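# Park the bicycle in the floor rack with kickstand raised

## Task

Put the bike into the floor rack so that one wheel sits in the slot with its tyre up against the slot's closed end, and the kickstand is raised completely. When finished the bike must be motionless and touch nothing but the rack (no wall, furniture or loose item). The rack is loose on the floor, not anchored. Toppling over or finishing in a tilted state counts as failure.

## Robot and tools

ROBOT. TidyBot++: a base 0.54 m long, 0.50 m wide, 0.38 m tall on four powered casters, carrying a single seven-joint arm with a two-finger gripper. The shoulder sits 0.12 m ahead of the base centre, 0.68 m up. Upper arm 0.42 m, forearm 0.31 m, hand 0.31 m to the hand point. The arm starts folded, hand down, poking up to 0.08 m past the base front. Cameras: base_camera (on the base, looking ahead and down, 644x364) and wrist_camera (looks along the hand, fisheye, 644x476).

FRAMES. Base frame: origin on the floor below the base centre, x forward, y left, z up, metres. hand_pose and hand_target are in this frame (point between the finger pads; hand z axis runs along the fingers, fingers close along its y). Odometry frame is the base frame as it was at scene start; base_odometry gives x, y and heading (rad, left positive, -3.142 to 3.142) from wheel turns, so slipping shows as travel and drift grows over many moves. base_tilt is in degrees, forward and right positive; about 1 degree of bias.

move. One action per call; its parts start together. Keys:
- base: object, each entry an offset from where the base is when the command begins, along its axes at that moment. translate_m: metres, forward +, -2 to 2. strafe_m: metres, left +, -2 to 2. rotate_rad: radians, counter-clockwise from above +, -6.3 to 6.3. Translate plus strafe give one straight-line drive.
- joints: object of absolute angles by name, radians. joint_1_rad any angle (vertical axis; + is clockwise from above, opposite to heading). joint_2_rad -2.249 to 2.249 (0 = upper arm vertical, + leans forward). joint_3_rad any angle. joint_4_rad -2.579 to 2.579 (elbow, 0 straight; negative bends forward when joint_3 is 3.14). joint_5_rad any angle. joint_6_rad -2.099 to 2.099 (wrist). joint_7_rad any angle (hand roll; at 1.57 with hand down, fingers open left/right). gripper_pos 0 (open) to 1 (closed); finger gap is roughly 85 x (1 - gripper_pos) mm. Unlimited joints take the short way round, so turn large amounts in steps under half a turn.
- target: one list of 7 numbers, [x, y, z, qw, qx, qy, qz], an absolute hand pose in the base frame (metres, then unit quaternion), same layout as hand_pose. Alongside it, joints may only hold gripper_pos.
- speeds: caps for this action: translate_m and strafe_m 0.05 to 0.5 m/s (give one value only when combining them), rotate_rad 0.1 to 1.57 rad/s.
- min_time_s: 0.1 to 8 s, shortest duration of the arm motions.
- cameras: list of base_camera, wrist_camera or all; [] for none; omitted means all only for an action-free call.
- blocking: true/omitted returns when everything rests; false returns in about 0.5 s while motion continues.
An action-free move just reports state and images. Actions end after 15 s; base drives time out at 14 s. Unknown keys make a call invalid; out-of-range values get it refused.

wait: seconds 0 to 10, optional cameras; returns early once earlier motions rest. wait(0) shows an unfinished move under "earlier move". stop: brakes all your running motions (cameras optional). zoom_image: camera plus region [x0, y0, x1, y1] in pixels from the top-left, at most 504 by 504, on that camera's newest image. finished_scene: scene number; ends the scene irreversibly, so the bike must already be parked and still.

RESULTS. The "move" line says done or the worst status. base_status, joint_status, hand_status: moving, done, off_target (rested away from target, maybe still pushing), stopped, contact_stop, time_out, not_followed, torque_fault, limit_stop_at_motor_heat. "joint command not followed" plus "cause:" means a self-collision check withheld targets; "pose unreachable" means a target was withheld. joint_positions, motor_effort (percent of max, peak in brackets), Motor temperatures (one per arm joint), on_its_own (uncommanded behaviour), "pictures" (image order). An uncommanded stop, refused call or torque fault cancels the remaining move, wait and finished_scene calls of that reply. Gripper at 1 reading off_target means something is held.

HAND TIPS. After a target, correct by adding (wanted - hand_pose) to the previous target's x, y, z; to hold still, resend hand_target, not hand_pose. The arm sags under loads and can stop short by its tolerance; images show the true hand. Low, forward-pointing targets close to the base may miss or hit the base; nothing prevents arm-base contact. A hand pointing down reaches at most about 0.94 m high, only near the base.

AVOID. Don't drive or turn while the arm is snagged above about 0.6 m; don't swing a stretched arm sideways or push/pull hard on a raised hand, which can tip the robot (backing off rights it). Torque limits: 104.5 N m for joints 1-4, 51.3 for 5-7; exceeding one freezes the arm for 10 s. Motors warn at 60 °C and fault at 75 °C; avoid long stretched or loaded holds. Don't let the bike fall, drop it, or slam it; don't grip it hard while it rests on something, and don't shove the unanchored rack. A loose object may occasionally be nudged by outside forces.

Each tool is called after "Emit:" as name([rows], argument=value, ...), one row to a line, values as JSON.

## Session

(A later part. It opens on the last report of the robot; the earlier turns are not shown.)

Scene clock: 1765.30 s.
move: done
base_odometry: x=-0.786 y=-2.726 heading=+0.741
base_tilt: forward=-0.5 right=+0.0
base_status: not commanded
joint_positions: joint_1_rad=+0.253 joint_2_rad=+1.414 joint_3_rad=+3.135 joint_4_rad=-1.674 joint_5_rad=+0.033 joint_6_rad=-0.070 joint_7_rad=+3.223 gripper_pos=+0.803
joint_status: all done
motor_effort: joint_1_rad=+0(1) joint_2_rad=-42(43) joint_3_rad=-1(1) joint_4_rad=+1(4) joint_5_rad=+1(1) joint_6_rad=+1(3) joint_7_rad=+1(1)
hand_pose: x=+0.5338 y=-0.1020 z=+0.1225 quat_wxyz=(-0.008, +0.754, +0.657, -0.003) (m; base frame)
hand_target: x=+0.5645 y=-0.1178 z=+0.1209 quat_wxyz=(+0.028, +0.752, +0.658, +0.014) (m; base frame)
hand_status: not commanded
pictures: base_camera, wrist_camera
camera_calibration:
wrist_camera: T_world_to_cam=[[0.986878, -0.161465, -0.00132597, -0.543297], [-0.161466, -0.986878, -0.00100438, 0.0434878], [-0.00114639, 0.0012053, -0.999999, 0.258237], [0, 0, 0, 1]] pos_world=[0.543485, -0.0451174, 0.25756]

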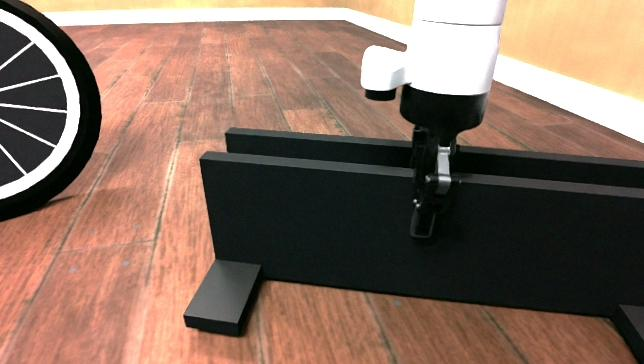

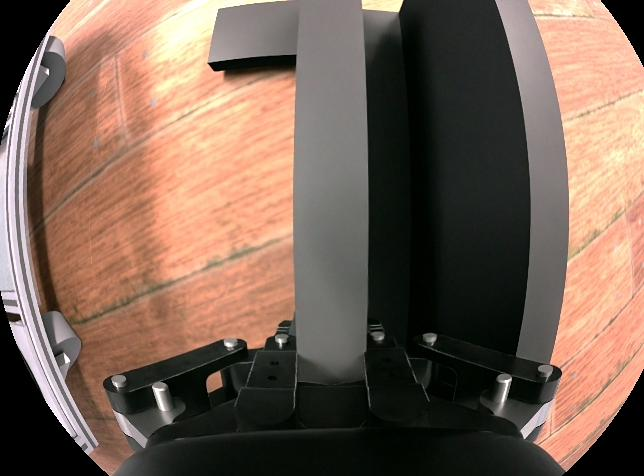

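Emit:
move(joints={"joint_2_rad": 1.43, "joint_4_rad": -1.61, "joint_6_rad": 0.02}, min_time_s=2, cameras=["base_camera"])

Scene clock: 1772.33 s.
move: done
base_odometry: x=-0.786 y=-2.726 heading=+0.741
base_tilt: forward=-0.5 right=+0.0
base_status: not commanded
joint_positions: joint_1_rad=+0.253 joint_2_rad=+1.424 joint_3_rad=+3.135 joint_4_rad=-1.646 joint_5_rad=+0.033 joint_6_rad=-0.058 joint_7_rad=+3.223 gripper_pos=+0.803
joint_status: all done
motor_effort: joint_1_rad=+0(1) joint_2_rad=-42(43) joint_3_rad=+0(1) joint_4_rad=+2(3) joint_5_rad=+1(1) joint_6_rad=+2(3) joint_7_rad=+0(1)
hand_pose: x=+0.5493 y=-0.1059 z=+0.1188 quat_wxyz=(+0.004, +0.754, +0.657, +0.006) (m; base frame)
hand_target: x=+0.5892 y=-0.1241 z=+0.1190 quat_wxyz=(+0.052, +0.751, +0.658, +0.031) (m; base frame)
hand_status: not commanded
pictures: base_camera

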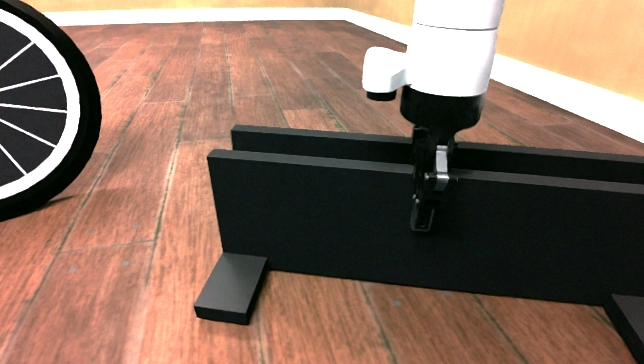

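Emit:
move(joints={"joint_2_rad": 1.455, "joint_4_rad": -1.605, "joint_6_rad": 0.03}, min_time_s=2, cameras=["base_camera"])

Scene clock: 1778.07 s.
move: done
base_odometry: x=-0.786 y=-2.726 heading=+0.741
base_tilt: forward=-0.5 right=+0.0
base_status: not commanded
joint_positions: joint_1_rad=+0.253 joint_2_rad=+1.437 joint_3_rad=+3.135 joint_4_rad=-1.643 joint_5_rad=+0.033 joint_6_rad=-0.053 joint_7_rad=+3.223 gripper_pos=+0.803
joint_status: all done
motor_effort: joint_1_rad=+0(1) joint_2_rad=-39(43) joint_3_rad=+0(1) joint_4_rad=+2(3) joint_5_rad=+1(1) joint_6_rad=+2(4) joint_7_rad=+1(1)
hand_pose: x=+0.5452 y=-0.1048 z=+0.1131 quat_wxyz=(+0.002, +0.754, +0.657, +0.004) (m; base frame)
hand_target: x=+0.5814 y=-0.1221 z=+0.1077 quat_wxyz=(+0.048, +0.751, +0.658, +0.028) (m; base frame)
hand_status: not commanded
pictures: base_camera

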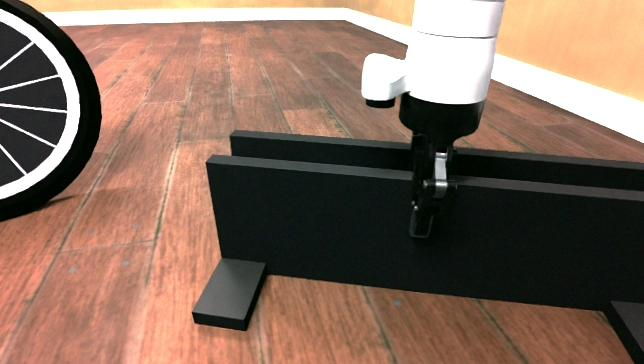

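Emit:
move(joints={"joint_2_rad": 1.475}, min_time_s=1.5)

Emit:
move(joints={"gripper_pos": 0.3}, cameras=["base_camera", "wrist_camera"])

Scene clock: 1784.77 s.
move: done
base_odometry: x=-0.786 y=-2.726 heading=+0.741
base_tilt: forward=-0.5 right=+0.0
base_status: not commanded
joint_positions: joint_1_rad=+0.253 joint_2_rad=+1.437 joint_3_rad=+3.135 joint_4_rad=-1.643 joint_5_rad=+0.033 joint_6_rad=-0.053 joint_7_rad=+3.223 gripper_pos=+0.803
joint_status: all done
motor_effort: joint_1_rad=+0(1) joint_2_rad=-36(40) joint_3_rad=+0(0) joint_4_rad=+2(2) joint_5_rad=+1(1) joint_6_rad=+3(4) joint_7_rad=+0(1)
hand_pose: x=+0.5452 y=-0.1048 z=+0.1128 quat_wxyz=(+0.002, +0.754, +0.657, +0.004) (m; base frame)
hand_target: x=+0.5702 y=-0.1192 z=+0.0982 quat_wxyz=(+0.040, +0.751, +0.658, +0.022) (m; base frame)
hand_status: not commanded
pictures: none

Scene clock: 1785.63 s.
move: done
base_odometry: x=-0.786 y=-2.726 heading=+0.741
base_tilt: forward=-0.5 right=+0.0
base_status: not commanded
joint_positions: joint_1_rad=+0.253 joint_2_rad=+1.441 joint_3_rad=+3.135 joint_4_rad=-1.636 joint_5_rad=+0.033 joint_6_rad=-0.037 joint_7_rad=+3.223 gripper_pos=+0.300
joint_status: all done
motor_effort: joint_1_rad=-1(1) joint_2_rad=-35(38) joint_3_rad=-1(2) joint_4_rad=+2(4) joint_5_rad=+1(1) joint_6_rad=+2(4) joint_7_rad=+1(1)
hand_pose: x=+0.5526 y=-0.1070 z=+0.1116 quat_wxyz=(+0.010, +0.754, +0.657, +0.010) (m; base frame)
hand_target: x=+0.5702 y=-0.1192 z=+0.0982 quat_wxyz=(+0.040, +0.751, +0.658, +0.022) (m; base frame)
hand_status: not commanded
pictures: base_camera, wrist_camera
camera_calibration:
wrist_camera: T_world_to_cam=[[0.985854, -0.161728, 0.0439925, -0.567165], [-0.162002, -0.986787, 0.00270512, 0.0414743], [0.0429738, -0.00979374, -0.999028, 0.221608], [0, 0, 0, 1]] pos_world=[0.556337, -0.04863, 0.246231]

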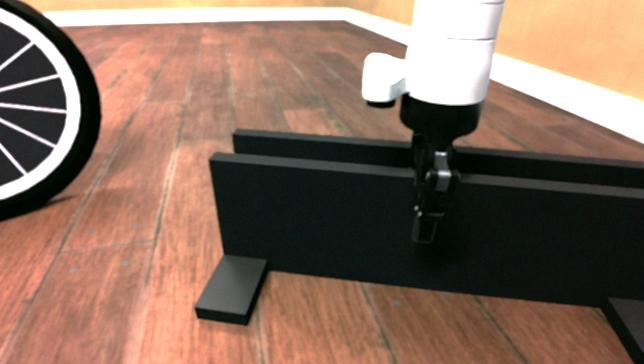

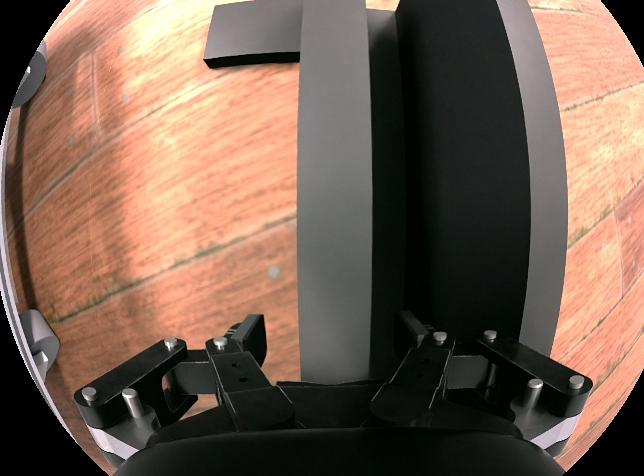

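Emit:
move(joints={"joint_2_rad": 1.05, "joint_4_rad": -1.90, "joint_6_rad": -0.25}, min_time_s=2.5)

Emit:
move(joints={"joint_1_rad": 0.0, "joint_2_rad": 0.341, "joint_3_rad": 3.14, "joint_4_rad": -1.281, "joint_5_rad": 0.0, "joint_6_rad": -1.52, "joint_7_rad": 1.57}, min_time_s=3)

Emit:
move(base={"strafe_m": 0.4}, speeds={"strafe_m": 0.2}, cameras=["base_camera", "wrist_camera"])

Scene clock: 1800.00 s.
move: done
base_odometry: x=-0.786 y=-2.726 heading=+0.741
base_tilt: forward=-0.5 right=+0.0
base_status: not commanded
joint_positions: joint_1_rad=+0.253 joint_2_rad=+1.073 joint_3_rad=+3.135 joint_4_rad=-1.877 joint_5_rad=+0.033 joint_6_rad=-0.184 joint_7_rad=+3.223 gripper_pos=+0.300
joint_status: all done
motor_effort: joint_1_rad=-1(2) joint_2_rad=-32(36) joint_3_rad=-1(2) joint_4_rad=+2(3) joint_5_rad=+1(1) joint_6_rad=+0(3) joint_7_rad=+0(1)
hand_pose: x=+0.5381 y=-0.1051 z=+0.2630 quat_wxyz=(+0.004, +0.754, +0.657, +0.002) (m; base frame)
hand_target: x=+0.5122 y=-0.1038 z=+0.2717 quat_wxyz=(-0.022, +0.753, +0.657, -0.019) (m; base frame)
hand_status: not commanded
pictures: none

Scene clock: 1803.67 s.
move: done
base_odometry: x=-0.786 y=-2.726 heading=+0.741
base_tilt: forward=-0.5 right=+0.0
base_status: not commanded
joint_positions: joint_1_rad=+0.010 joint_2_rad=+0.351 joint_3_rad=+3.135 joint_4_rad=-1.316 joint_5_rad=+0.033 joint_6_rad=-1.453 joint_7_rad=+1.614 gripper_pos=+0.300
joint_status: all done
motor_effort: joint_1_rad=+0(3) joint_2_rad=-26(34) joint_3_rad=+0(1) joint_4_rad=+14(15) joint_5_rad=+1(2) joint_6_rad=+1(1) joint_7_rad=+1(1)
hand_pose: x=+0.5830 y=-0.0108 z=+0.7353 quat_wxyz=(+0.016, +1.000, +0.021, +0.010) (m; base frame)
hand_target: x=+0.5735 y=+0.0020 z=+0.7510 quat_wxyz=(+0.000, +1.000, +0.000, +0.000) (m; base frame)
hand_status: not commanded
pictures: none

Scene clock: 1806.47 s.
move: done
base_odometry: x=-1.056 y=-2.431 heading=+0.741
base_tilt: forward=-0.5 right=+0.0
base_status: done
joint_positions: joint_1_rad=-0.001 joint_2_rad=+0.351 joint_3_rad=+3.136 joint_4_rad=-1.316 joint_5_rad=+0.032 joint_6_rad=-1.455 joint_7_rad=+1.613 gripper_pos=+0.300
joint_status: not commanded
motor_effort: joint_1_rad=+1(4) joint_2_rad=-25(27) joint_3_rad=+0(2) joint_4_rad=+14(14) joint_5_rad=+1(2) joint_6_rad=+1(1) joint_7_rad=+0(1)
hand_pose: x=+0.5825 y=-0.0056 z=+0.7353 quat_wxyz=(+0.015, +1.000, +0.026, +0.009) (m; base frame)
hand_target: x=+0.5735 y=+0.0020 z=+0.7510 quat_wxyz=(+0.000, +1.000, +0.000, +0.000) (m; base frame)
hand_status: not commanded
pictures: base_camera, wrist_camera
camera_calibration:
wrist_camera: T_world_to_cam=[[0.0261749, -0.998651, 0.0448402, -0.0540554], [-0.999556, -0.0267833, -0.0130222, 0.649529], [0.0142056, -0.0444794, -0.998909, 0.861017], [0, 0, 0, 1]] pos_world=[0.638424, 0.00171154, 0.87096]

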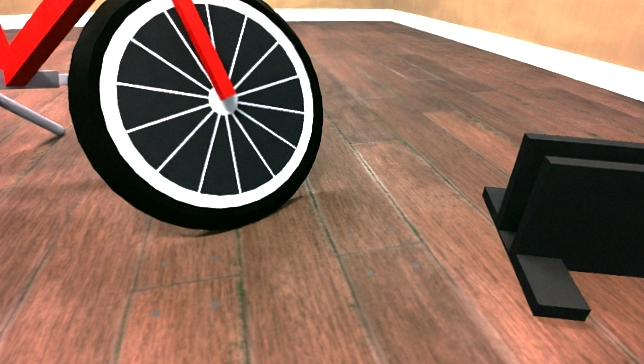

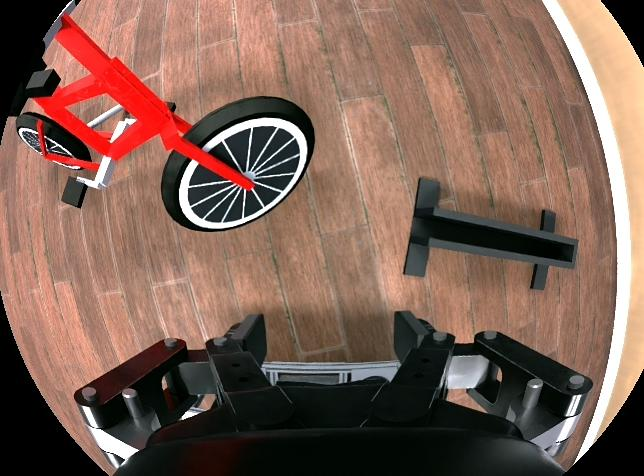

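Emit:
zoom_image(camera="wrist_camera", region=[0, 60, 340, 290])

Emit:
zoom_image(camera="wrist_camera", region=[380, 150, 620, 310])

Scaled by 1.482.

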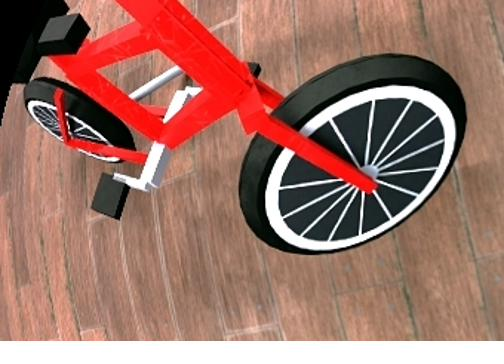

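Scaled by 2.100.

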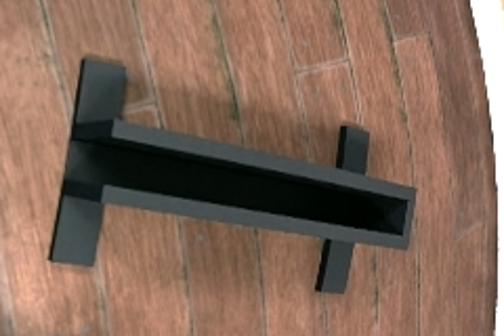

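Emit:
move(joints={"joint_1_rad": 0.0, "joint_2_rad": -0.34, "joint_3_rad": 3.14, "joint_4_rad": -1.8, "joint_5_rad": 0.0, "joint_6_rad": -1.05, "joint_7_rad": 1.57}, min_time_s=2.5)

Emit:
move(base={"translate_m": 0.13, "strafe_m": 0.685, "rotate_rad": -0.148}, speeds={"strafe_m": 0.25}, cameras=["base_camera", "wrist_camera"])

Scene clock: 1951.60 s.
move: done
base_odometry: x=-1.056 y=-2.431 heading=+0.741
base_tilt: forward=-0.5 right=+0.0
base_status: not commanded
joint_positions: joint_1_rad=-0.001 joint_2_rad=-0.328 joint_3_rad=+3.136 joint_4_rad=-1.766 joint_5_rad=+0.032 joint_6_rad=-1.128 joint_7_rad=+1.613 gripper_pos=+0.300
joint_status: all done
motor_effort: joint_1_rad=+0(2) joint_2_rad=-7(28) joint_3_rad=+0(1) joint_4_rad=+16(17) joint_5_rad=+1(3) joint_6_rad=+5(6) joint_7_rad=+0(1)
hand_pose: x=+0.4647 y=-0.0050 z=+0.8609 quat_wxyz=(+0.022, +0.958, +0.026, +0.284) (m; base frame)
hand_target: x=+0.4749 y=+0.0020 z=+0.8620 quat_wxyz=(+0.000, +0.951, +0.000, +0.311) (m; base frame)
hand_status: not commanded
pictures: none

Scene clock: 1955.20 s.
move: done
base_odometry: x=-1.422 y=-1.838 heading=+0.593
base_tilt: forward=-0.5 right=+0.0
base_status: done
joint_positions: joint_1_rad=+0.000 joint_2_rad=-0.328 joint_3_rad=+3.137 joint_4_rad=-1.766 joint_5_rad=+0.031 joint_6_rad=-1.126 joint_7_rad=+1.612 gripper_pos=+0.300
joint_status: not commanded
motor_effort: joint_1_rad=+0(2) joint_2_rad=-7(8) joint_3_rad=+0(3) joint_4_rad=+16(17) joint_5_rad=+1(2) joint_6_rad=+5(6) joint_7_rad=+0(1)
hand_pose: x=+0.4650 y=-0.0055 z=+0.8612 quat_wxyz=(+0.021, +0.958, +0.025, +0.284) (m; base frame)
hand_target: x=+0.4749 y=+0.0020 z=+0.8620 quat_wxyz=(+0.000, +0.951, +0.000, +0.311) (m; base frame)
hand_status: not commanded
pictures: base_camera, wrist_camera
camera_calibration:
wrist_camera: T_world_to_cam=[[0.00631059, -0.99851, 0.054202, -0.0553701], [-0.840341, -0.0346752, -0.540948, 0.914278], [0.542021, -0.0421344, -0.839308, 0.605524], [0, 0, 0, 1]] pos_world=[0.440447, 0.00192853, 1.0058]

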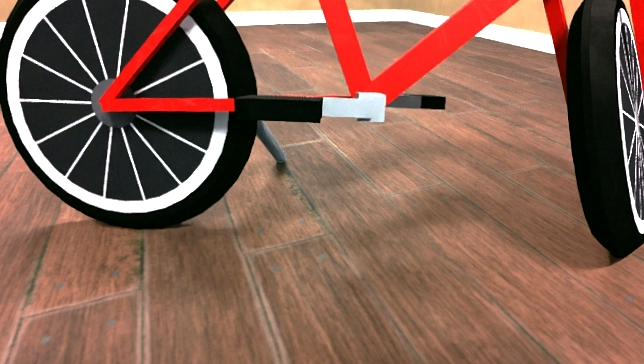

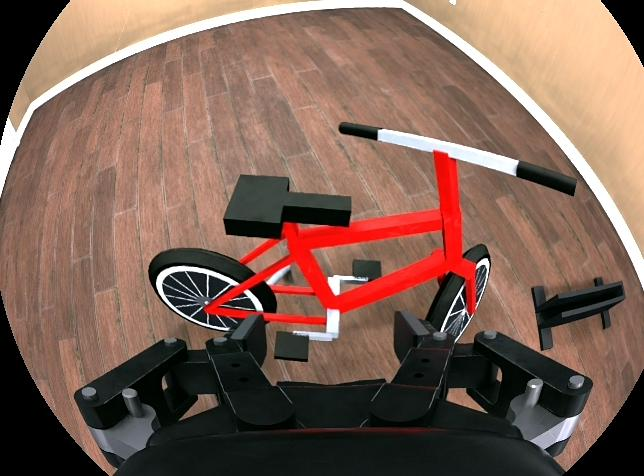

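Emit:
zoom_image(camera="wrist_camera", region=[140, 110, 500, 370])

Emit:
zoom_image(camera="base_camera", region=[0, 0, 400, 240])

Scaled by 1.400.

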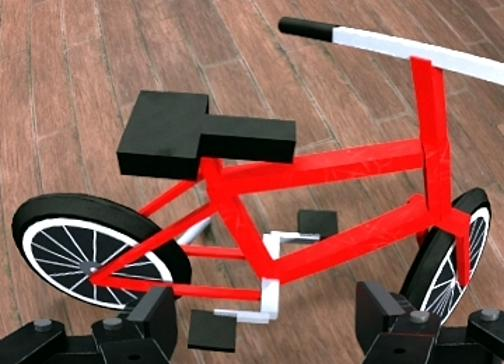

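Scaled by 1.260.

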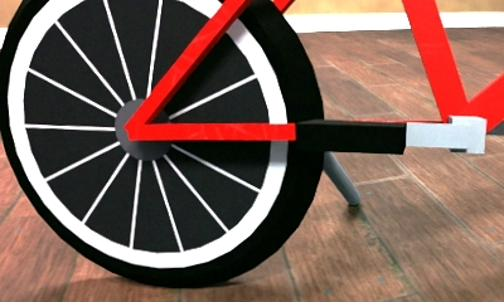

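Emit:
zoom_image(camera="wrist_camera", region=[400, 200, 644, 370])

Scaled by 2.066.

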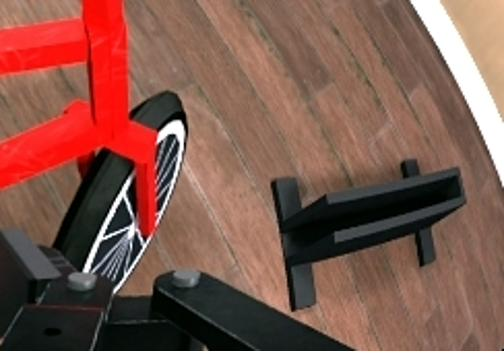

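Emit:
move(base={"strafe_m": 0.29}, speeds={"strafe_m": 0.2}, cameras=["base_camera", "wrist_camera"])

Emit:
zoom_image(camera="base_camera", region=[200, 60, 450, 260])

Scene clock: 2108.33 s.
move: done
base_odometry: x=-1.584 y=-1.597 heading=+0.593
base_tilt: forward=-0.5 right=+0.0
base_status: done
joint_positions: joint_1_rad=+0.000 joint_2_rad=-0.328 joint_3_rad=+3.137 joint_4_rad=-1.766 joint_5_rad=+0.031 joint_6_rad=-1.126 joint_7_rad=+1.612 gripper_pos=+0.300
joint_status: not commanded
motor_effort: joint_1_rad=+0(1) joint_2_rad=-7(7) joint_3_rad=+0(2) joint_4_rad=+16(17) joint_5_rad=+1(2) joint_6_rad=+5(5) joint_7_rad=+0(1)
hand_pose: x=+0.4651 y=-0.0056 z=+0.8612 quat_wxyz=(+0.021, +0.958, +0.025, +0.284) (m; base frame)
hand_target: x=+0.4749 y=+0.0020 z=+0.8620 quat_wxyz=(+0.000, +0.951, +0.000, +0.311) (m; base frame)
hand_status: not commanded
pictures: base_camera, wrist_camera
camera_calibration:
wrist_camera: T_world_to_cam=[[0.00596917, -0.998524, 0.0539851, -0.0551022], [-0.840295, -0.0342748, -0.541044, 0.914351], [0.542096, -0.0421339, -0.839259, 0.605439], [0, 0, 0, 1]] pos_world=[0.440447, 0.0018278, 1.0058]

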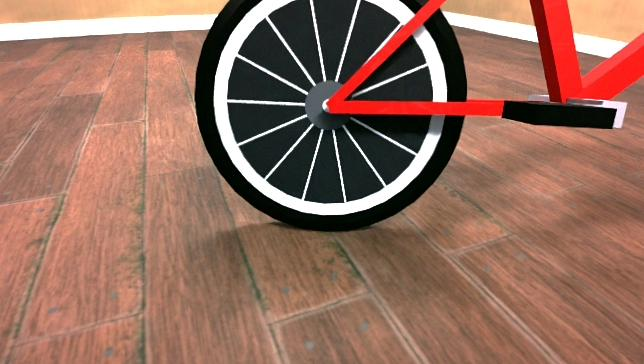

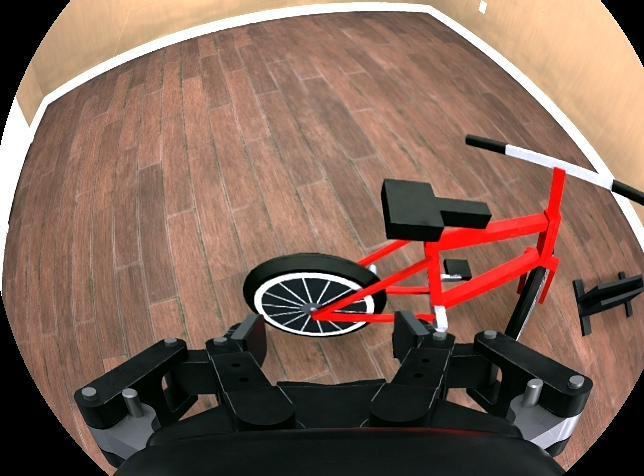

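Scaled by 2.016.

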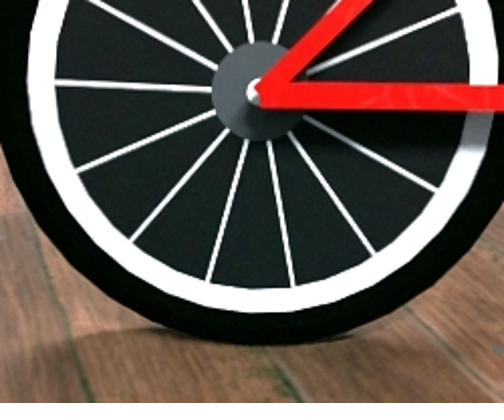

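Emit:
zoom_image(camera="base_camera", region=[180, 0, 490, 250])

Scaled by 1.626.

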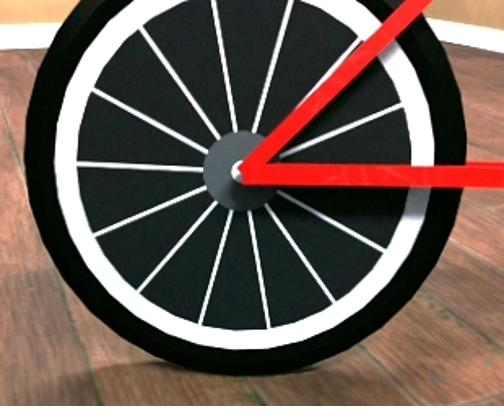

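Emit:
move(base={"strafe_m": -0.74}, speeds={"strafe_m": 0.2}, cameras=["base_camera", "wrist_camera"])

Emit:
zoom_image(camera="base_camera", region=[180, 0, 490, 250])

Scene clock: 2135.67 s.
move: done
base_odometry: x=-1.171 y=-2.211 heading=+0.593
base_tilt: forward=-0.5 right=+0.0
base_status: done
joint_positions: joint_1_rad=+0.000 joint_2_rad=-0.329 joint_3_rad=+3.137 joint_4_rad=-1.767 joint_5_rad=+0.030 joint_6_rad=-1.125 joint_7_rad=+1.612 gripper_pos=+0.300
joint_status: not commanded
motor_effort: joint_1_rad=-1(2) joint_2_rad=-7(8) joint_3_rad=+0(3) joint_4_rad=+16(17) joint_5_rad=+1(3) joint_6_rad=+5(6) joint_7_rad=+0(1)
hand_pose: x=+0.4650 y=-0.0055 z=+0.8615 quat_wxyz=(+0.021, +0.958, +0.024, +0.285) (m; base frame)
hand_target: x=+0.4749 y=+0.0020 z=+0.8620 quat_wxyz=(+0.000, +0.951, +0.000, +0.311) (m; base frame)
hand_status: not commanded
pictures: base_camera, wrist_camera
camera_calibration:
wrist_camera: T_world_to_cam=[[0.00574132, -0.998574, 0.0530795, -0.0541003], [-0.839334, -0.0336664, -0.542573, 0.915323], [0.543586, -0.0414363, -0.83833, 0.604181], [0, 0, 0, 1]] pos_world=[0.440147, 0.00182752, 1.006]

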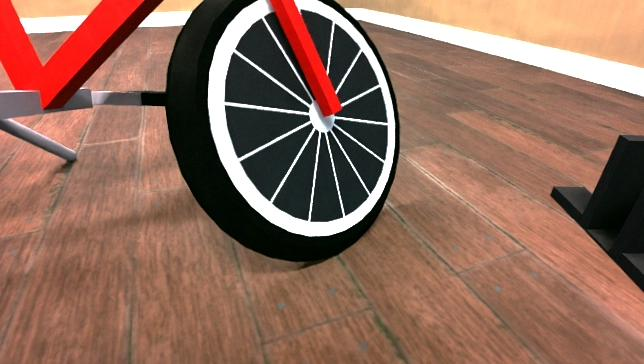

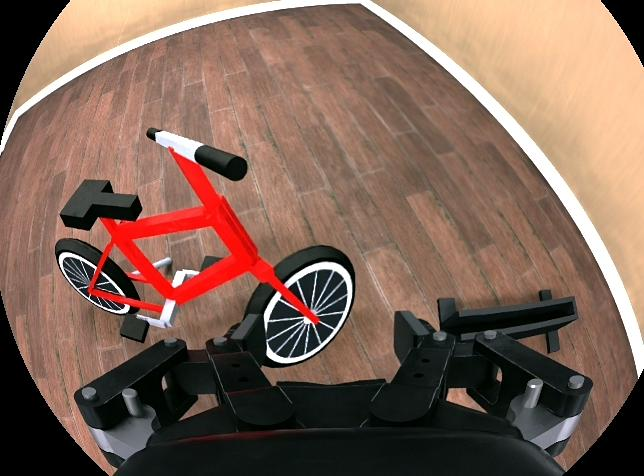

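Scaled by 1.626.

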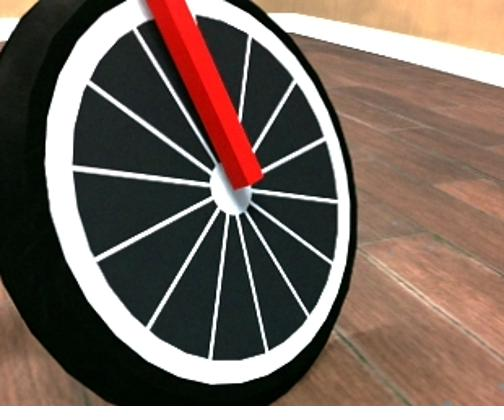

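Emit:
move(base={"translate_m": 0.135, "strafe_m": 0.437, "rotate_rad": -0.04}, speeds={"strafe_m": 0.2}, cameras=["base_camera", "wrist_camera"])

Emit:
zoom_image(camera="wrist_camera", region=[140, 110, 500, 370])

Scene clock: 2239.97 s.
move: done
base_odometry: x=-1.303 y=-1.773 heading=+0.552
base_tilt: forward=-0.5 right=+0.0
base_status: done
joint_positions: joint_1_rad=+0.000 joint_2_rad=-0.330 joint_3_rad=+3.138 joint_4_rad=-1.767 joint_5_rad=+0.029 joint_6_rad=-1.124 joint_7_rad=+1.612 gripper_pos=+0.300
joint_status: not commanded
motor_effort: joint_1_rad=-1(2) joint_2_rad=-6(7) joint_3_rad=+0(2) joint_4_rad=+16(17) joint_5_rad=+1(2) joint_6_rad=+5(6) joint_7_rad=+1(1)
hand_pose: x=+0.4650 y=-0.0054 z=+0.8616 quat_wxyz=(+0.020, +0.958, +0.024, +0.286) (m; base frame)
hand_target: x=+0.4749 y=+0.0020 z=+0.8620 quat_wxyz=(+0.000, +0.951, +0.000, +0.311) (m; base frame)
hand_status: not commanded
pictures: base_camera, wrist_camera
camera_calibration:
wrist_camera: T_world_to_cam=[[0.00537201, -0.998636, 0.0519263, -0.052888], [-0.838927, -0.0327607, -0.543257, 0.915853], [0.544218, -0.0406439, -0.837959, 0.603748], [0, 0, 0, 1]] pos_world=[0.440047, 0.00172681, 1.00621]

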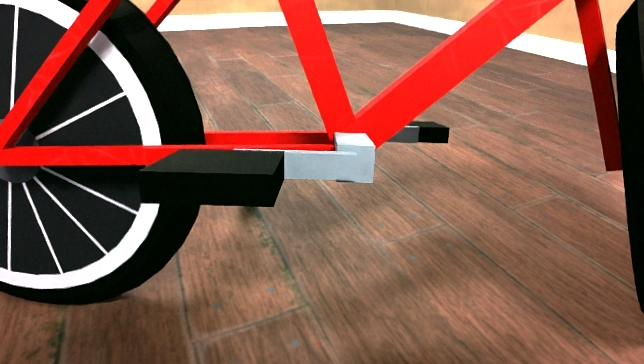

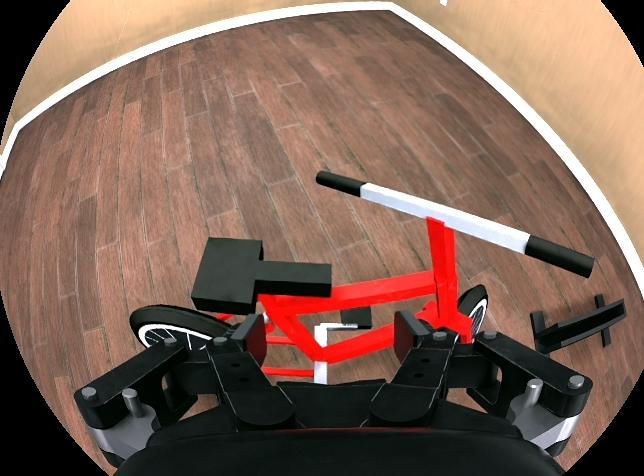

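Scaled by 1.400.

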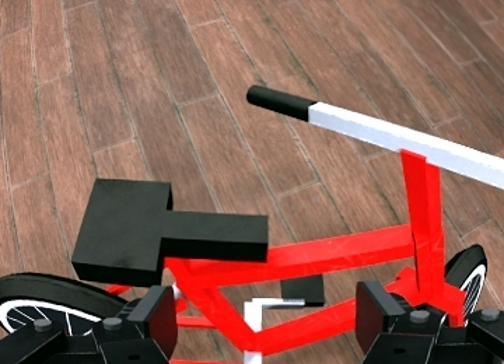

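Emit:
move(base={"strafe_m": 0.03}, speeds={"strafe_m": 0.1})

Emit:
move(joints={"joint_1_rad": 0.0, "joint_2_rad": 0.70, "joint_3_rad": 3.14, "joint_4_rad": -0.95, "joint_5_rad": 0.0, "joint_6_rad": -1.70, "joint_7_rad": 0.0, "gripper_pos": 0.0}, min_time_s=3, cameras=["base_camera", "wrist_camera"])

Scene clock: 2282.93 s.
move: done
base_odometry: x=-1.319 y=-1.748 heading=+0.552
base_tilt: forward=-0.5 right=+0.0
base_status: done
joint_positions: joint_1_rad=+0.000 joint_2_rad=-0.330 joint_3_rad=+3.138 joint_4_rad=-1.767 joint_5_rad=+0.029 joint_6_rad=-1.124 joint_7_rad=+1.612 gripper_pos=+0.300
joint_status: not commanded
motor_effort: joint_1_rad=-1(2) joint_2_rad=-6(7) joint_3_rad=+0(2) joint_4_rad=+16(17) joint_5_rad=+1(2) joint_6_rad=+5(6) joint_7_rad=+0(1)
hand_pose: x=+0.4650 y=-0.0053 z=+0.8616 quat_wxyz=(+0.020, +0.958, +0.024, +0.286) (m; base frame)
hand_target: x=+0.4749 y=+0.0020 z=+0.8620 quat_wxyz=(+0.000, +0.951, +0.000, +0.311) (m; base frame)
hand_status: not commanded
pictures: none

Scene clock: 2286.60 s.
move: done
base_odometry: x=-1.319 y=-1.748 heading=+0.552
base_tilt: forward=-0.5 right=+0.0
base_status: not commanded
joint_positions: joint_1_rad=+0.000 joint_2_rad=+0.663 joint_3_rad=+3.138 joint_4_rad=-0.991 joint_5_rad=+0.029 joint_6_rad=-1.630 joint_7_rad=+0.044 gripper_pos=+0.000
joint_status: all done
motor_effort: joint_1_rad=+0(2) joint_2_rad=-34(36) joint_3_rad=+0(1) joint_4_rad=+13(18) joint_5_rad=+1(2) joint_6_rad=-1(6) joint_7_rad=+0(1)
hand_pose: x=+0.6471 y=-0.0061 z=+0.6796 quat_wxyz=(+0.059, +0.722, -0.688, -0.042) (m; base frame)
hand_target: x=+0.6390 y=+0.0020 z=+0.6742 quat_wxyz=(+0.073, +0.704, -0.703, -0.074) (m; base frame)
hand_status: not commanded
pictures: base_camera, wrist_camera
camera_calibration:
wrist_camera: T_world_to_cam=[[-0.98739, -0.020399, 0.156986, 0.531914], [-0.0236072, 0.999548, -0.018599, 0.0918486], [-0.156535, -0.0220704, -0.987426, 0.907126], [0, 0, 0, 1]] pos_world=[0.669372, -0.060936, 0.813925]

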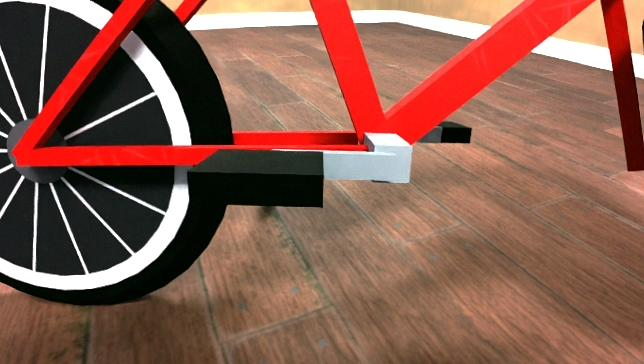

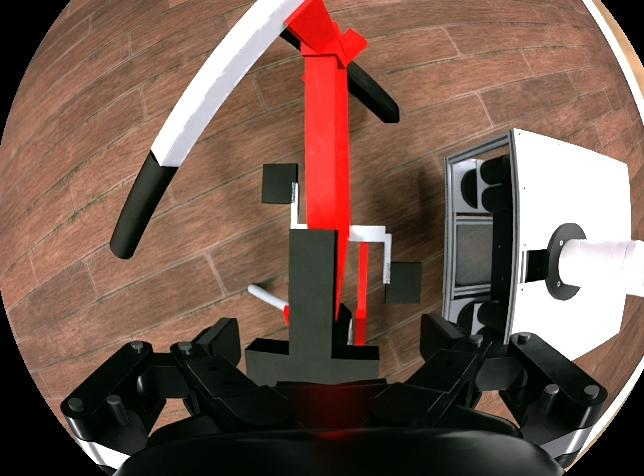

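Emit:
move(joints={"joint_2_rad": 0.848, "joint_4_rad": -0.673, "joint_5_rad": -0.02, "joint_6_rad": -1.895, "joint_7_rad": -0.04}, min_time_s=2, cameras=["wrist_camera"])

Scene clock: 2329.47 s.
move: done
base_odometry: x=-1.319 y=-1.748 heading=+0.552
base_tilt: forward=-0.5 right=+0.0
base_status: not commanded
joint_positions: joint_1_rad=+0.000 joint_2_rad=+0.796 joint_3_rad=+3.138 joint_4_rad=-0.712 joint_5_rad=+0.024 joint_6_rad=-1.824 joint_7_rad=+0.003 gripper_pos=+0.000
joint_status: all done
motor_effort: joint_1_rad=+1(1) joint_2_rad=-36(38) joint_3_rad=+0(1) joint_4_rad=+13(14) joint_5_rad=+1(2) joint_6_rad=-2(3) joint_7_rad=+0(1)
hand_pose: x=+0.6744 y=-0.0046 z=+0.6901 quat_wxyz=(+0.075, +0.704, -0.703, -0.060) (m; base frame)
hand_target: x=+0.6641 y=+0.0078 z=+0.6762 quat_wxyz=(+0.091, +0.688, -0.713, -0.102) (m; base frame)
hand_status: not commanded
pictures: wrist_camera
camera_calibration:
wrist_camera: T_world_to_cam=[[-0.978566, 0.0253678, 0.204366, 0.518766], [0.0215823, 0.999552, -0.0207312, 0.0621768], [-0.2048, -0.0158761, -0.978675, 0.948368], [0, 0, 0, 1]] pos_world=[0.70053, -0.0602524, 0.823415]

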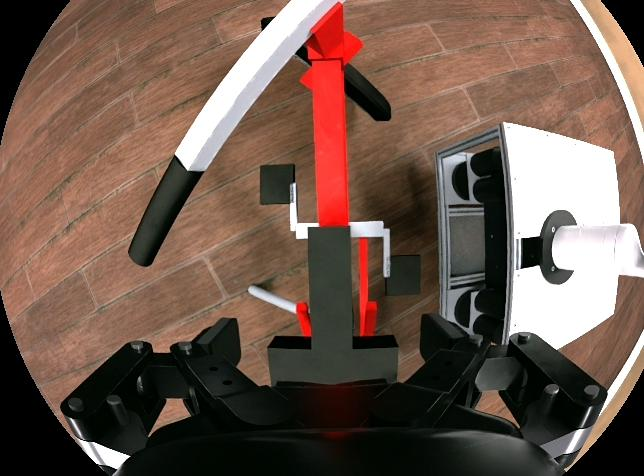

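Emit:
move(joints={"joint_2_rad": 0.836, "joint_4_rad": -0.995, "joint_6_rad": -1.53}, min_time_s=2, cameras=["wrist_camera"])

Scene clock: 2347.30 s.
move: done
base_odometry: x=-1.319 y=-1.748 heading=+0.552
base_tilt: forward=-0.5 right=+0.0
base_status: not commanded
joint_positions: joint_1_rad=+0.000 joint_2_rad=+0.796 joint_3_rad=+3.138 joint_4_rad=-0.966 joint_5_rad=+0.024 joint_6_rad=-1.596 joint_7_rad=+0.003 gripper_pos=+0.000
joint_status: all done
motor_effort: joint_1_rad=+0(2) joint_2_rad=-37(38) joint_3_rad=+0(1) joint_4_rad=+13(14) joint_5_rad=+1(2) joint_6_rad=-2(3) joint_7_rad=+0(1)
hand_pose: x=+0.6615 y=-0.0046 z=+0.6123 quat_wxyz=(+0.084, +0.706, -0.700, -0.069) (m; base frame)
hand_target: x=+0.6672 y=+0.0083 z=+0.5793 quat_wxyz=(+0.072, +0.688, -0.717, -0.083) (m; base frame)
hand_status: not commanded
pictures: wrist_camera
camera_calibration:
wrist_camera: T_world_to_cam=[[-0.973201, 0.0198883, 0.229095, 0.503402], [0.0155253, 0.999662, -0.0208315, 0.0650158], [-0.229432, -0.0167165, -0.973181, 0.882653], [0, 0, 0, 1]] pos_world=[0.69141, -0.0602508, 0.745009]

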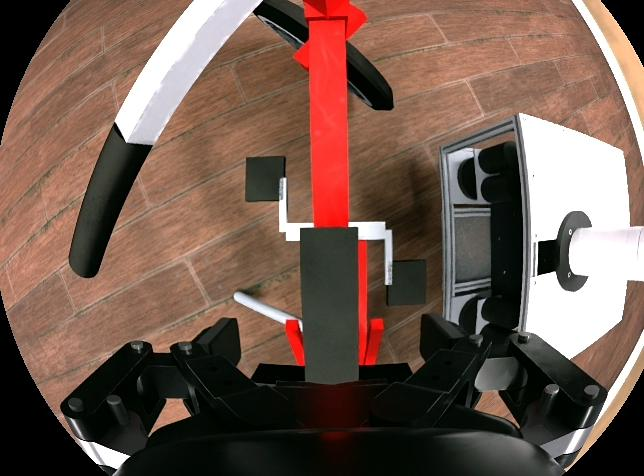

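Emit:
move(joints={"joint_2_rad": 0.84, "joint_4_rad": -1.19, "joint_6_rad": -1.325}, min_time_s=2, cameras=["wrist_camera", "base_camera"])

Scene clock: 2356.80 s.
move: done
base_odometry: x=-1.319 y=-1.748 heading=+0.552
base_tilt: forward=-0.5 right=+0.0
base_status: not commanded
joint_positions: joint_1_rad=+0.000 joint_2_rad=+0.797 joint_3_rad=+3.138 joint_4_rad=-1.160 joint_5_rad=+0.024 joint_6_rad=-1.391 joint_7_rad=+0.003 gripper_pos=+0.000
joint_status: all done
motor_effort: joint_1_rad=+0(2) joint_2_rad=-36(37) joint_3_rad=+0(1) joint_4_rad=+12(13) joint_5_rad=+1(2) joint_6_rad=-2(3) joint_7_rad=+0(1)
hand_pose: x=+0.6477 y=-0.0044 z=+0.5532 quat_wxyz=(+0.080, +0.708, -0.699, -0.065) (m; base frame)
hand_target: x=+0.6482 y=+0.0081 z=+0.5192 quat_wxyz=(+0.070, +0.687, -0.719, -0.081) (m; base frame)
hand_status: not commanded
pictures: base_camera, wrist_camera
camera_calibration:
wrist_camera: T_world_to_cam=[[-0.975804, 0.0150259, 0.21813, 0.511231], [0.011092, 0.999753, -0.019248, 0.0657356], [-0.218366, -0.0163628, -0.97573, 0.816064], [0, 0, 0, 1]] pos_world=[0.676332, -0.060048, 0.686008]

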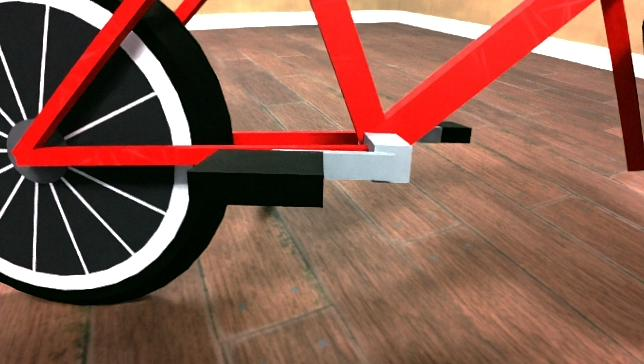

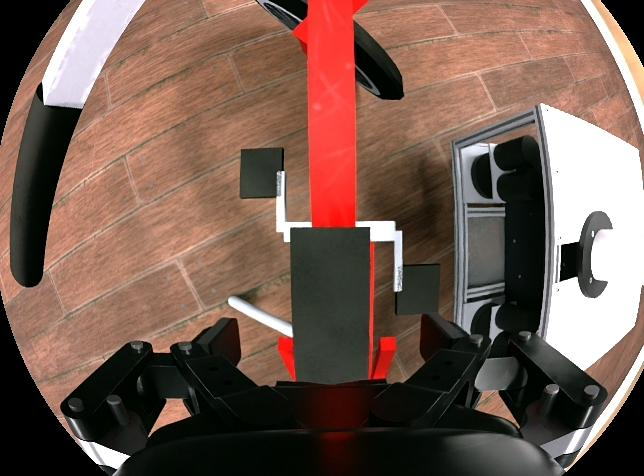

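Emit:
move(joints={"joint_2_rad": 0.876, "joint_4_rad": -1.269, "joint_6_rad": -1.212}, min_time_s=2, cameras=["wrist_camera", "base_camera"])

Scene clock: 2378.40 s.
move: done
base_odometry: x=-1.319 y=-1.748 heading=+0.552
base_tilt: forward=-0.5 right=+0.0
base_status: not commanded
joint_positions: joint_1_rad=+0.000 joint_2_rad=+0.825 joint_3_rad=+3.138 joint_4_rad=-1.238 joint_5_rad=+0.024 joint_6_rad=-1.277 joint_7_rad=+0.003 gripper_pos=+0.000
joint_status: all done
motor_effort: joint_1_rad=+0(1) joint_2_rad=-35(37) joint_3_rad=+0(1) joint_4_rad=+11(13) joint_5_rad=+1(2) joint_6_rad=-2(3) joint_7_rad=+0(1)
hand_pose: x=+0.6437 y=-0.0041 z=+0.5137 quat_wxyz=(+0.077, +0.709, -0.698, -0.063) (m; base frame)
hand_target: x=+0.6396 y=+0.0080 z=+0.4764 quat_wxyz=(+0.071, +0.686, -0.720, -0.081) (m; base frame)
hand_status: not commanded
pictures: base_camera, wrist_camera
camera_calibration:
wrist_camera: T_world_to_cam=[[-0.97722, 0.0123385, 0.21187, 0.519967], [0.00872283, 0.9998, -0.0179918, 0.0656118], [-0.21205, -0.0157339, -0.977132, 0.773378], [0, 0, 0, 1]] pos_world=[0.671544, -0.059846, 0.646708]

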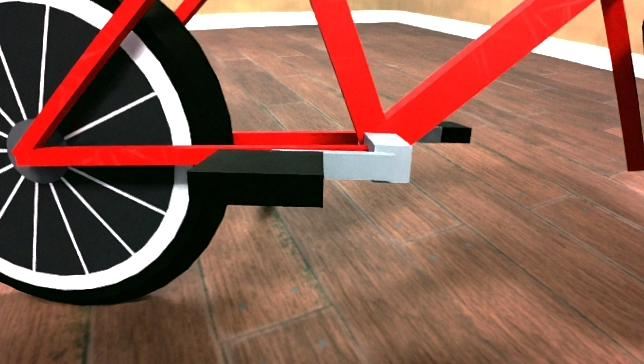

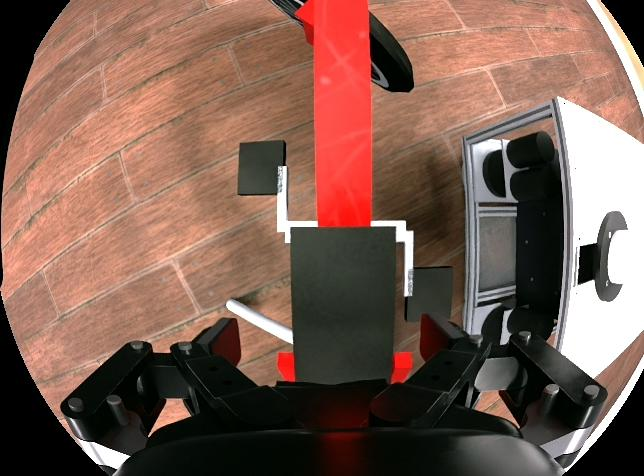

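Emit:
move(base={"translate_m": -0.005}, speeds={"translate_m": 0.05})

Emit:
move(joints={"gripper_pos": 0.5}, cameras=["wrist_camera"])

Scene clock: 2390.70 s.
move: done
base_odometry: x=-1.323 y=-1.750 heading=+0.552
base_tilt: forward=-0.5 right=+0.0
base_status: done
joint_positions: joint_1_rad=+0.000 joint_2_rad=+0.827 joint_3_rad=+3.138 joint_4_rad=-1.241 joint_5_rad=+0.024 joint_6_rad=-1.275 joint_7_rad=+0.003 gripper_pos=+0.000
joint_status: not commanded
motor_effort: joint_1_rad=+0(2) joint_2_rad=-36(38) joint_3_rad=+0(1) joint_4_rad=+11(12) joint_5_rad=+1(2) joint_6_rad=-2(2) joint_7_rad=+1(1)
hand_pose: x=+0.6429 y=-0.0040 z=+0.5119 quat_wxyz=(+0.078, +0.709, -0.698, -0.064) (m; base frame)
hand_target: x=+0.6396 y=+0.0080 z=+0.4764 quat_wxyz=(+0.071, +0.686, -0.720, -0.081) (m; base frame)
hand_status: not commanded
pictures: none

Scene clock: 2391.53 s.
move: done
base_odometry: x=-1.323 y=-1.750 heading=+0.552
base_tilt: forward=-0.5 right=+0.0
base_status: not commanded
joint_positions: joint_1_rad=+0.000 joint_2_rad=+0.827 joint_3_rad=+3.138 joint_4_rad=-1.241 joint_5_rad=+0.024 joint_6_rad=-1.275 joint_7_rad=+0.003 gripper_pos=+0.500
joint_status: all done
motor_effort: joint_1_rad=-1(1) joint_2_rad=-36(36) joint_3_rad=+0(1) joint_4_rad=+11(12) joint_5_rad=+1(2) joint_6_rad=-1(2) joint_7_rad=+0(1)
hand_pose: x=+0.6429 y=-0.0040 z=+0.5119 quat_wxyz=(+0.078, +0.709, -0.698, -0.064) (m; base frame)
hand_target: x=+0.6396 y=+0.0080 z=+0.4764 quat_wxyz=(+0.071, +0.686, -0.720, -0.081) (m; base frame)
hand_status: not commanded
pictures: wrist_camera
camera_calibration:
wrist_camera: T_world_to_cam=[[-0.976781, 0.0126419, 0.213866, 0.518315], [0.00911016, 0.999806, -0.0174912, 0.064999], [-0.214046, -0.0151368, -0.976706, 0.772514], [0, 0, 0, 1]] pos_world=[0.671041, -0.0598455, 0.644806]

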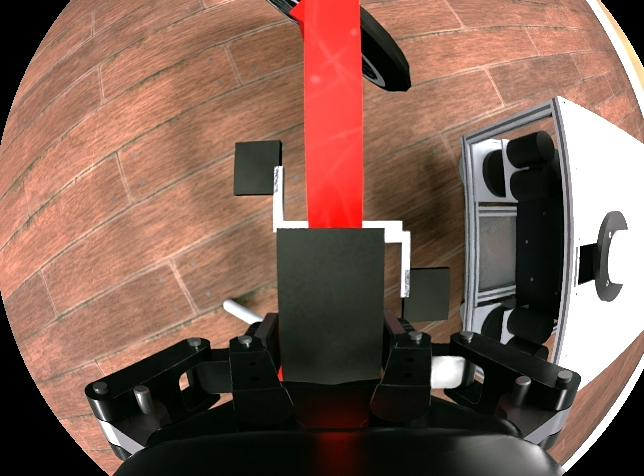

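Emit:
move(joints={"gripper_pos": 0.7}, cameras=["wrist_camera"])

Scene clock: 2397.27 s.
move: off_target
base_odometry: x=-1.323 y=-1.750 heading=+0.552
base_tilt: forward=-0.5 right=+0.0
base_status: not commanded
joint_positions: joint_1_rad=+0.000 joint_2_rad=+0.827 joint_3_rad=+3.138 joint_4_rad=-1.242 joint_5_rad=+0.024 joint_6_rad=-1.277 joint_7_rad=+0.000 gripper_pos=+0.568
joint_status: gripper_pos off_target (ended at +0.568, target +0.700)
motor_effort: joint_1_rad=+0(1) joint_2_rad=-29(36) joint_3_rad=+0(1) joint_4_rad=+8(13) joint_5_rad=+1(1) joint_6_rad=+4(8) joint_7_rad=+0(1)
hand_pose: x=+0.6416 y=-0.0038 z=+0.5119 quat_wxyz=(+0.079, +0.708, -0.699, -0.065) (m; base frame)
hand_target: x=+0.6396 y=+0.0080 z=+0.4764 quat_wxyz=(+0.071, +0.686, -0.720, -0.081) (m; base frame)
hand_status: not commanded
pictures: wrist_camera
camera_calibration:
wrist_camera: T_world_to_cam=[[-0.976025, 0.0147122, 0.21716, 0.514843], [0.01111, 0.99978, -0.0177992, 0.0636644], [-0.217374, -0.0149598, -0.975974, 0.773972], [0, 0, 0, 1]] pos_world=[0.670033, -0.0596463, 0.644706]

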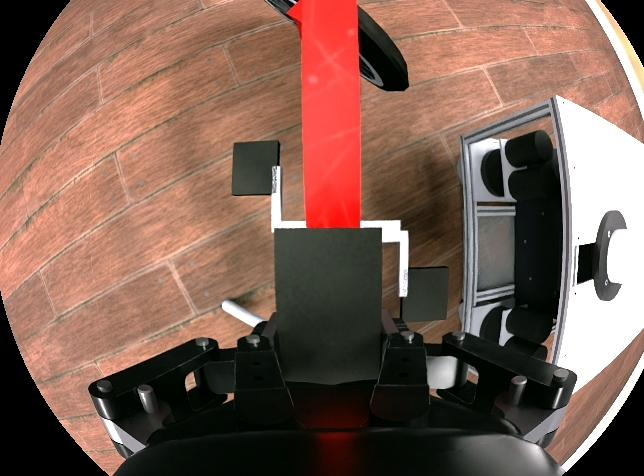

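Emit:
move(joints={"joint_2_rad": 0.69, "joint_4_rad": -1.46, "joint_6_rad": -1.07}, min_time_s=3, cameras=["wrist_camera", "base_camera"])

Scene clock: 2432.17 s.
move: done
base_odometry: x=-1.323 y=-1.750 heading=+0.552
base_tilt: forward=-0.4 right=+0.0
base_status: not commanded
joint_positions: joint_1_rad=-0.004 joint_2_rad=+0.725 joint_3_rad=+3.138 joint_4_rad=-1.423 joint_5_rad=+0.008 joint_6_rad=-1.152 joint_7_rad=-0.007 gripper_pos=+0.569
joint_status: all done
motor_effort: joint_1_rad=+0(3) joint_2_rad=-34(34) joint_3_rad=+0(1) joint_4_rad=+9(10) joint_5_rad=+2(3) joint_6_rad=+1(5) joint_7_rad=+2(2)
hand_pose: x=+0.6121 y=+0.0032 z=+0.5179 quat_wxyz=(+0.058, +0.706, -0.703, -0.054) (m; base frame)
hand_target: x=+0.6255 y=+0.0076 z=+0.5240 quat_wxyz=(+0.022, +0.689, -0.724, -0.034) (m; base frame)
hand_status: not commanded
pictures: base_camera, wrist_camera
camera_calibration:
wrist_camera: T_world_to_cam=[[-0.984732, 0.0211357, 0.172789, 0.513043], [0.0207952, 0.999777, -0.00378078, 0.0438965], [-0.17283, -0.000129881, -0.984952, 0.750875], [0, 0, 0, 1]] pos_world=[0.634071, -0.0546327, 0.651093]

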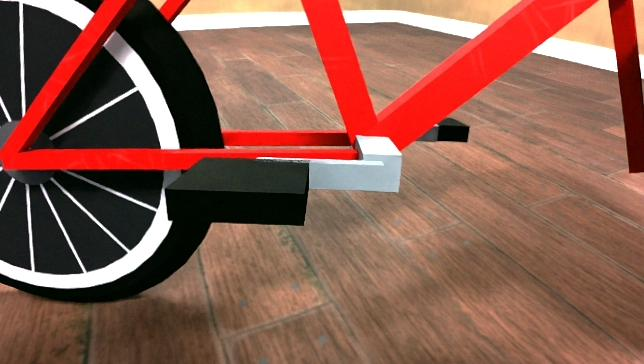

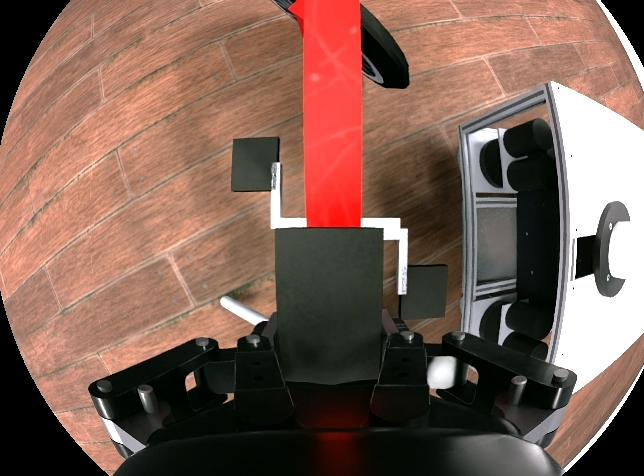

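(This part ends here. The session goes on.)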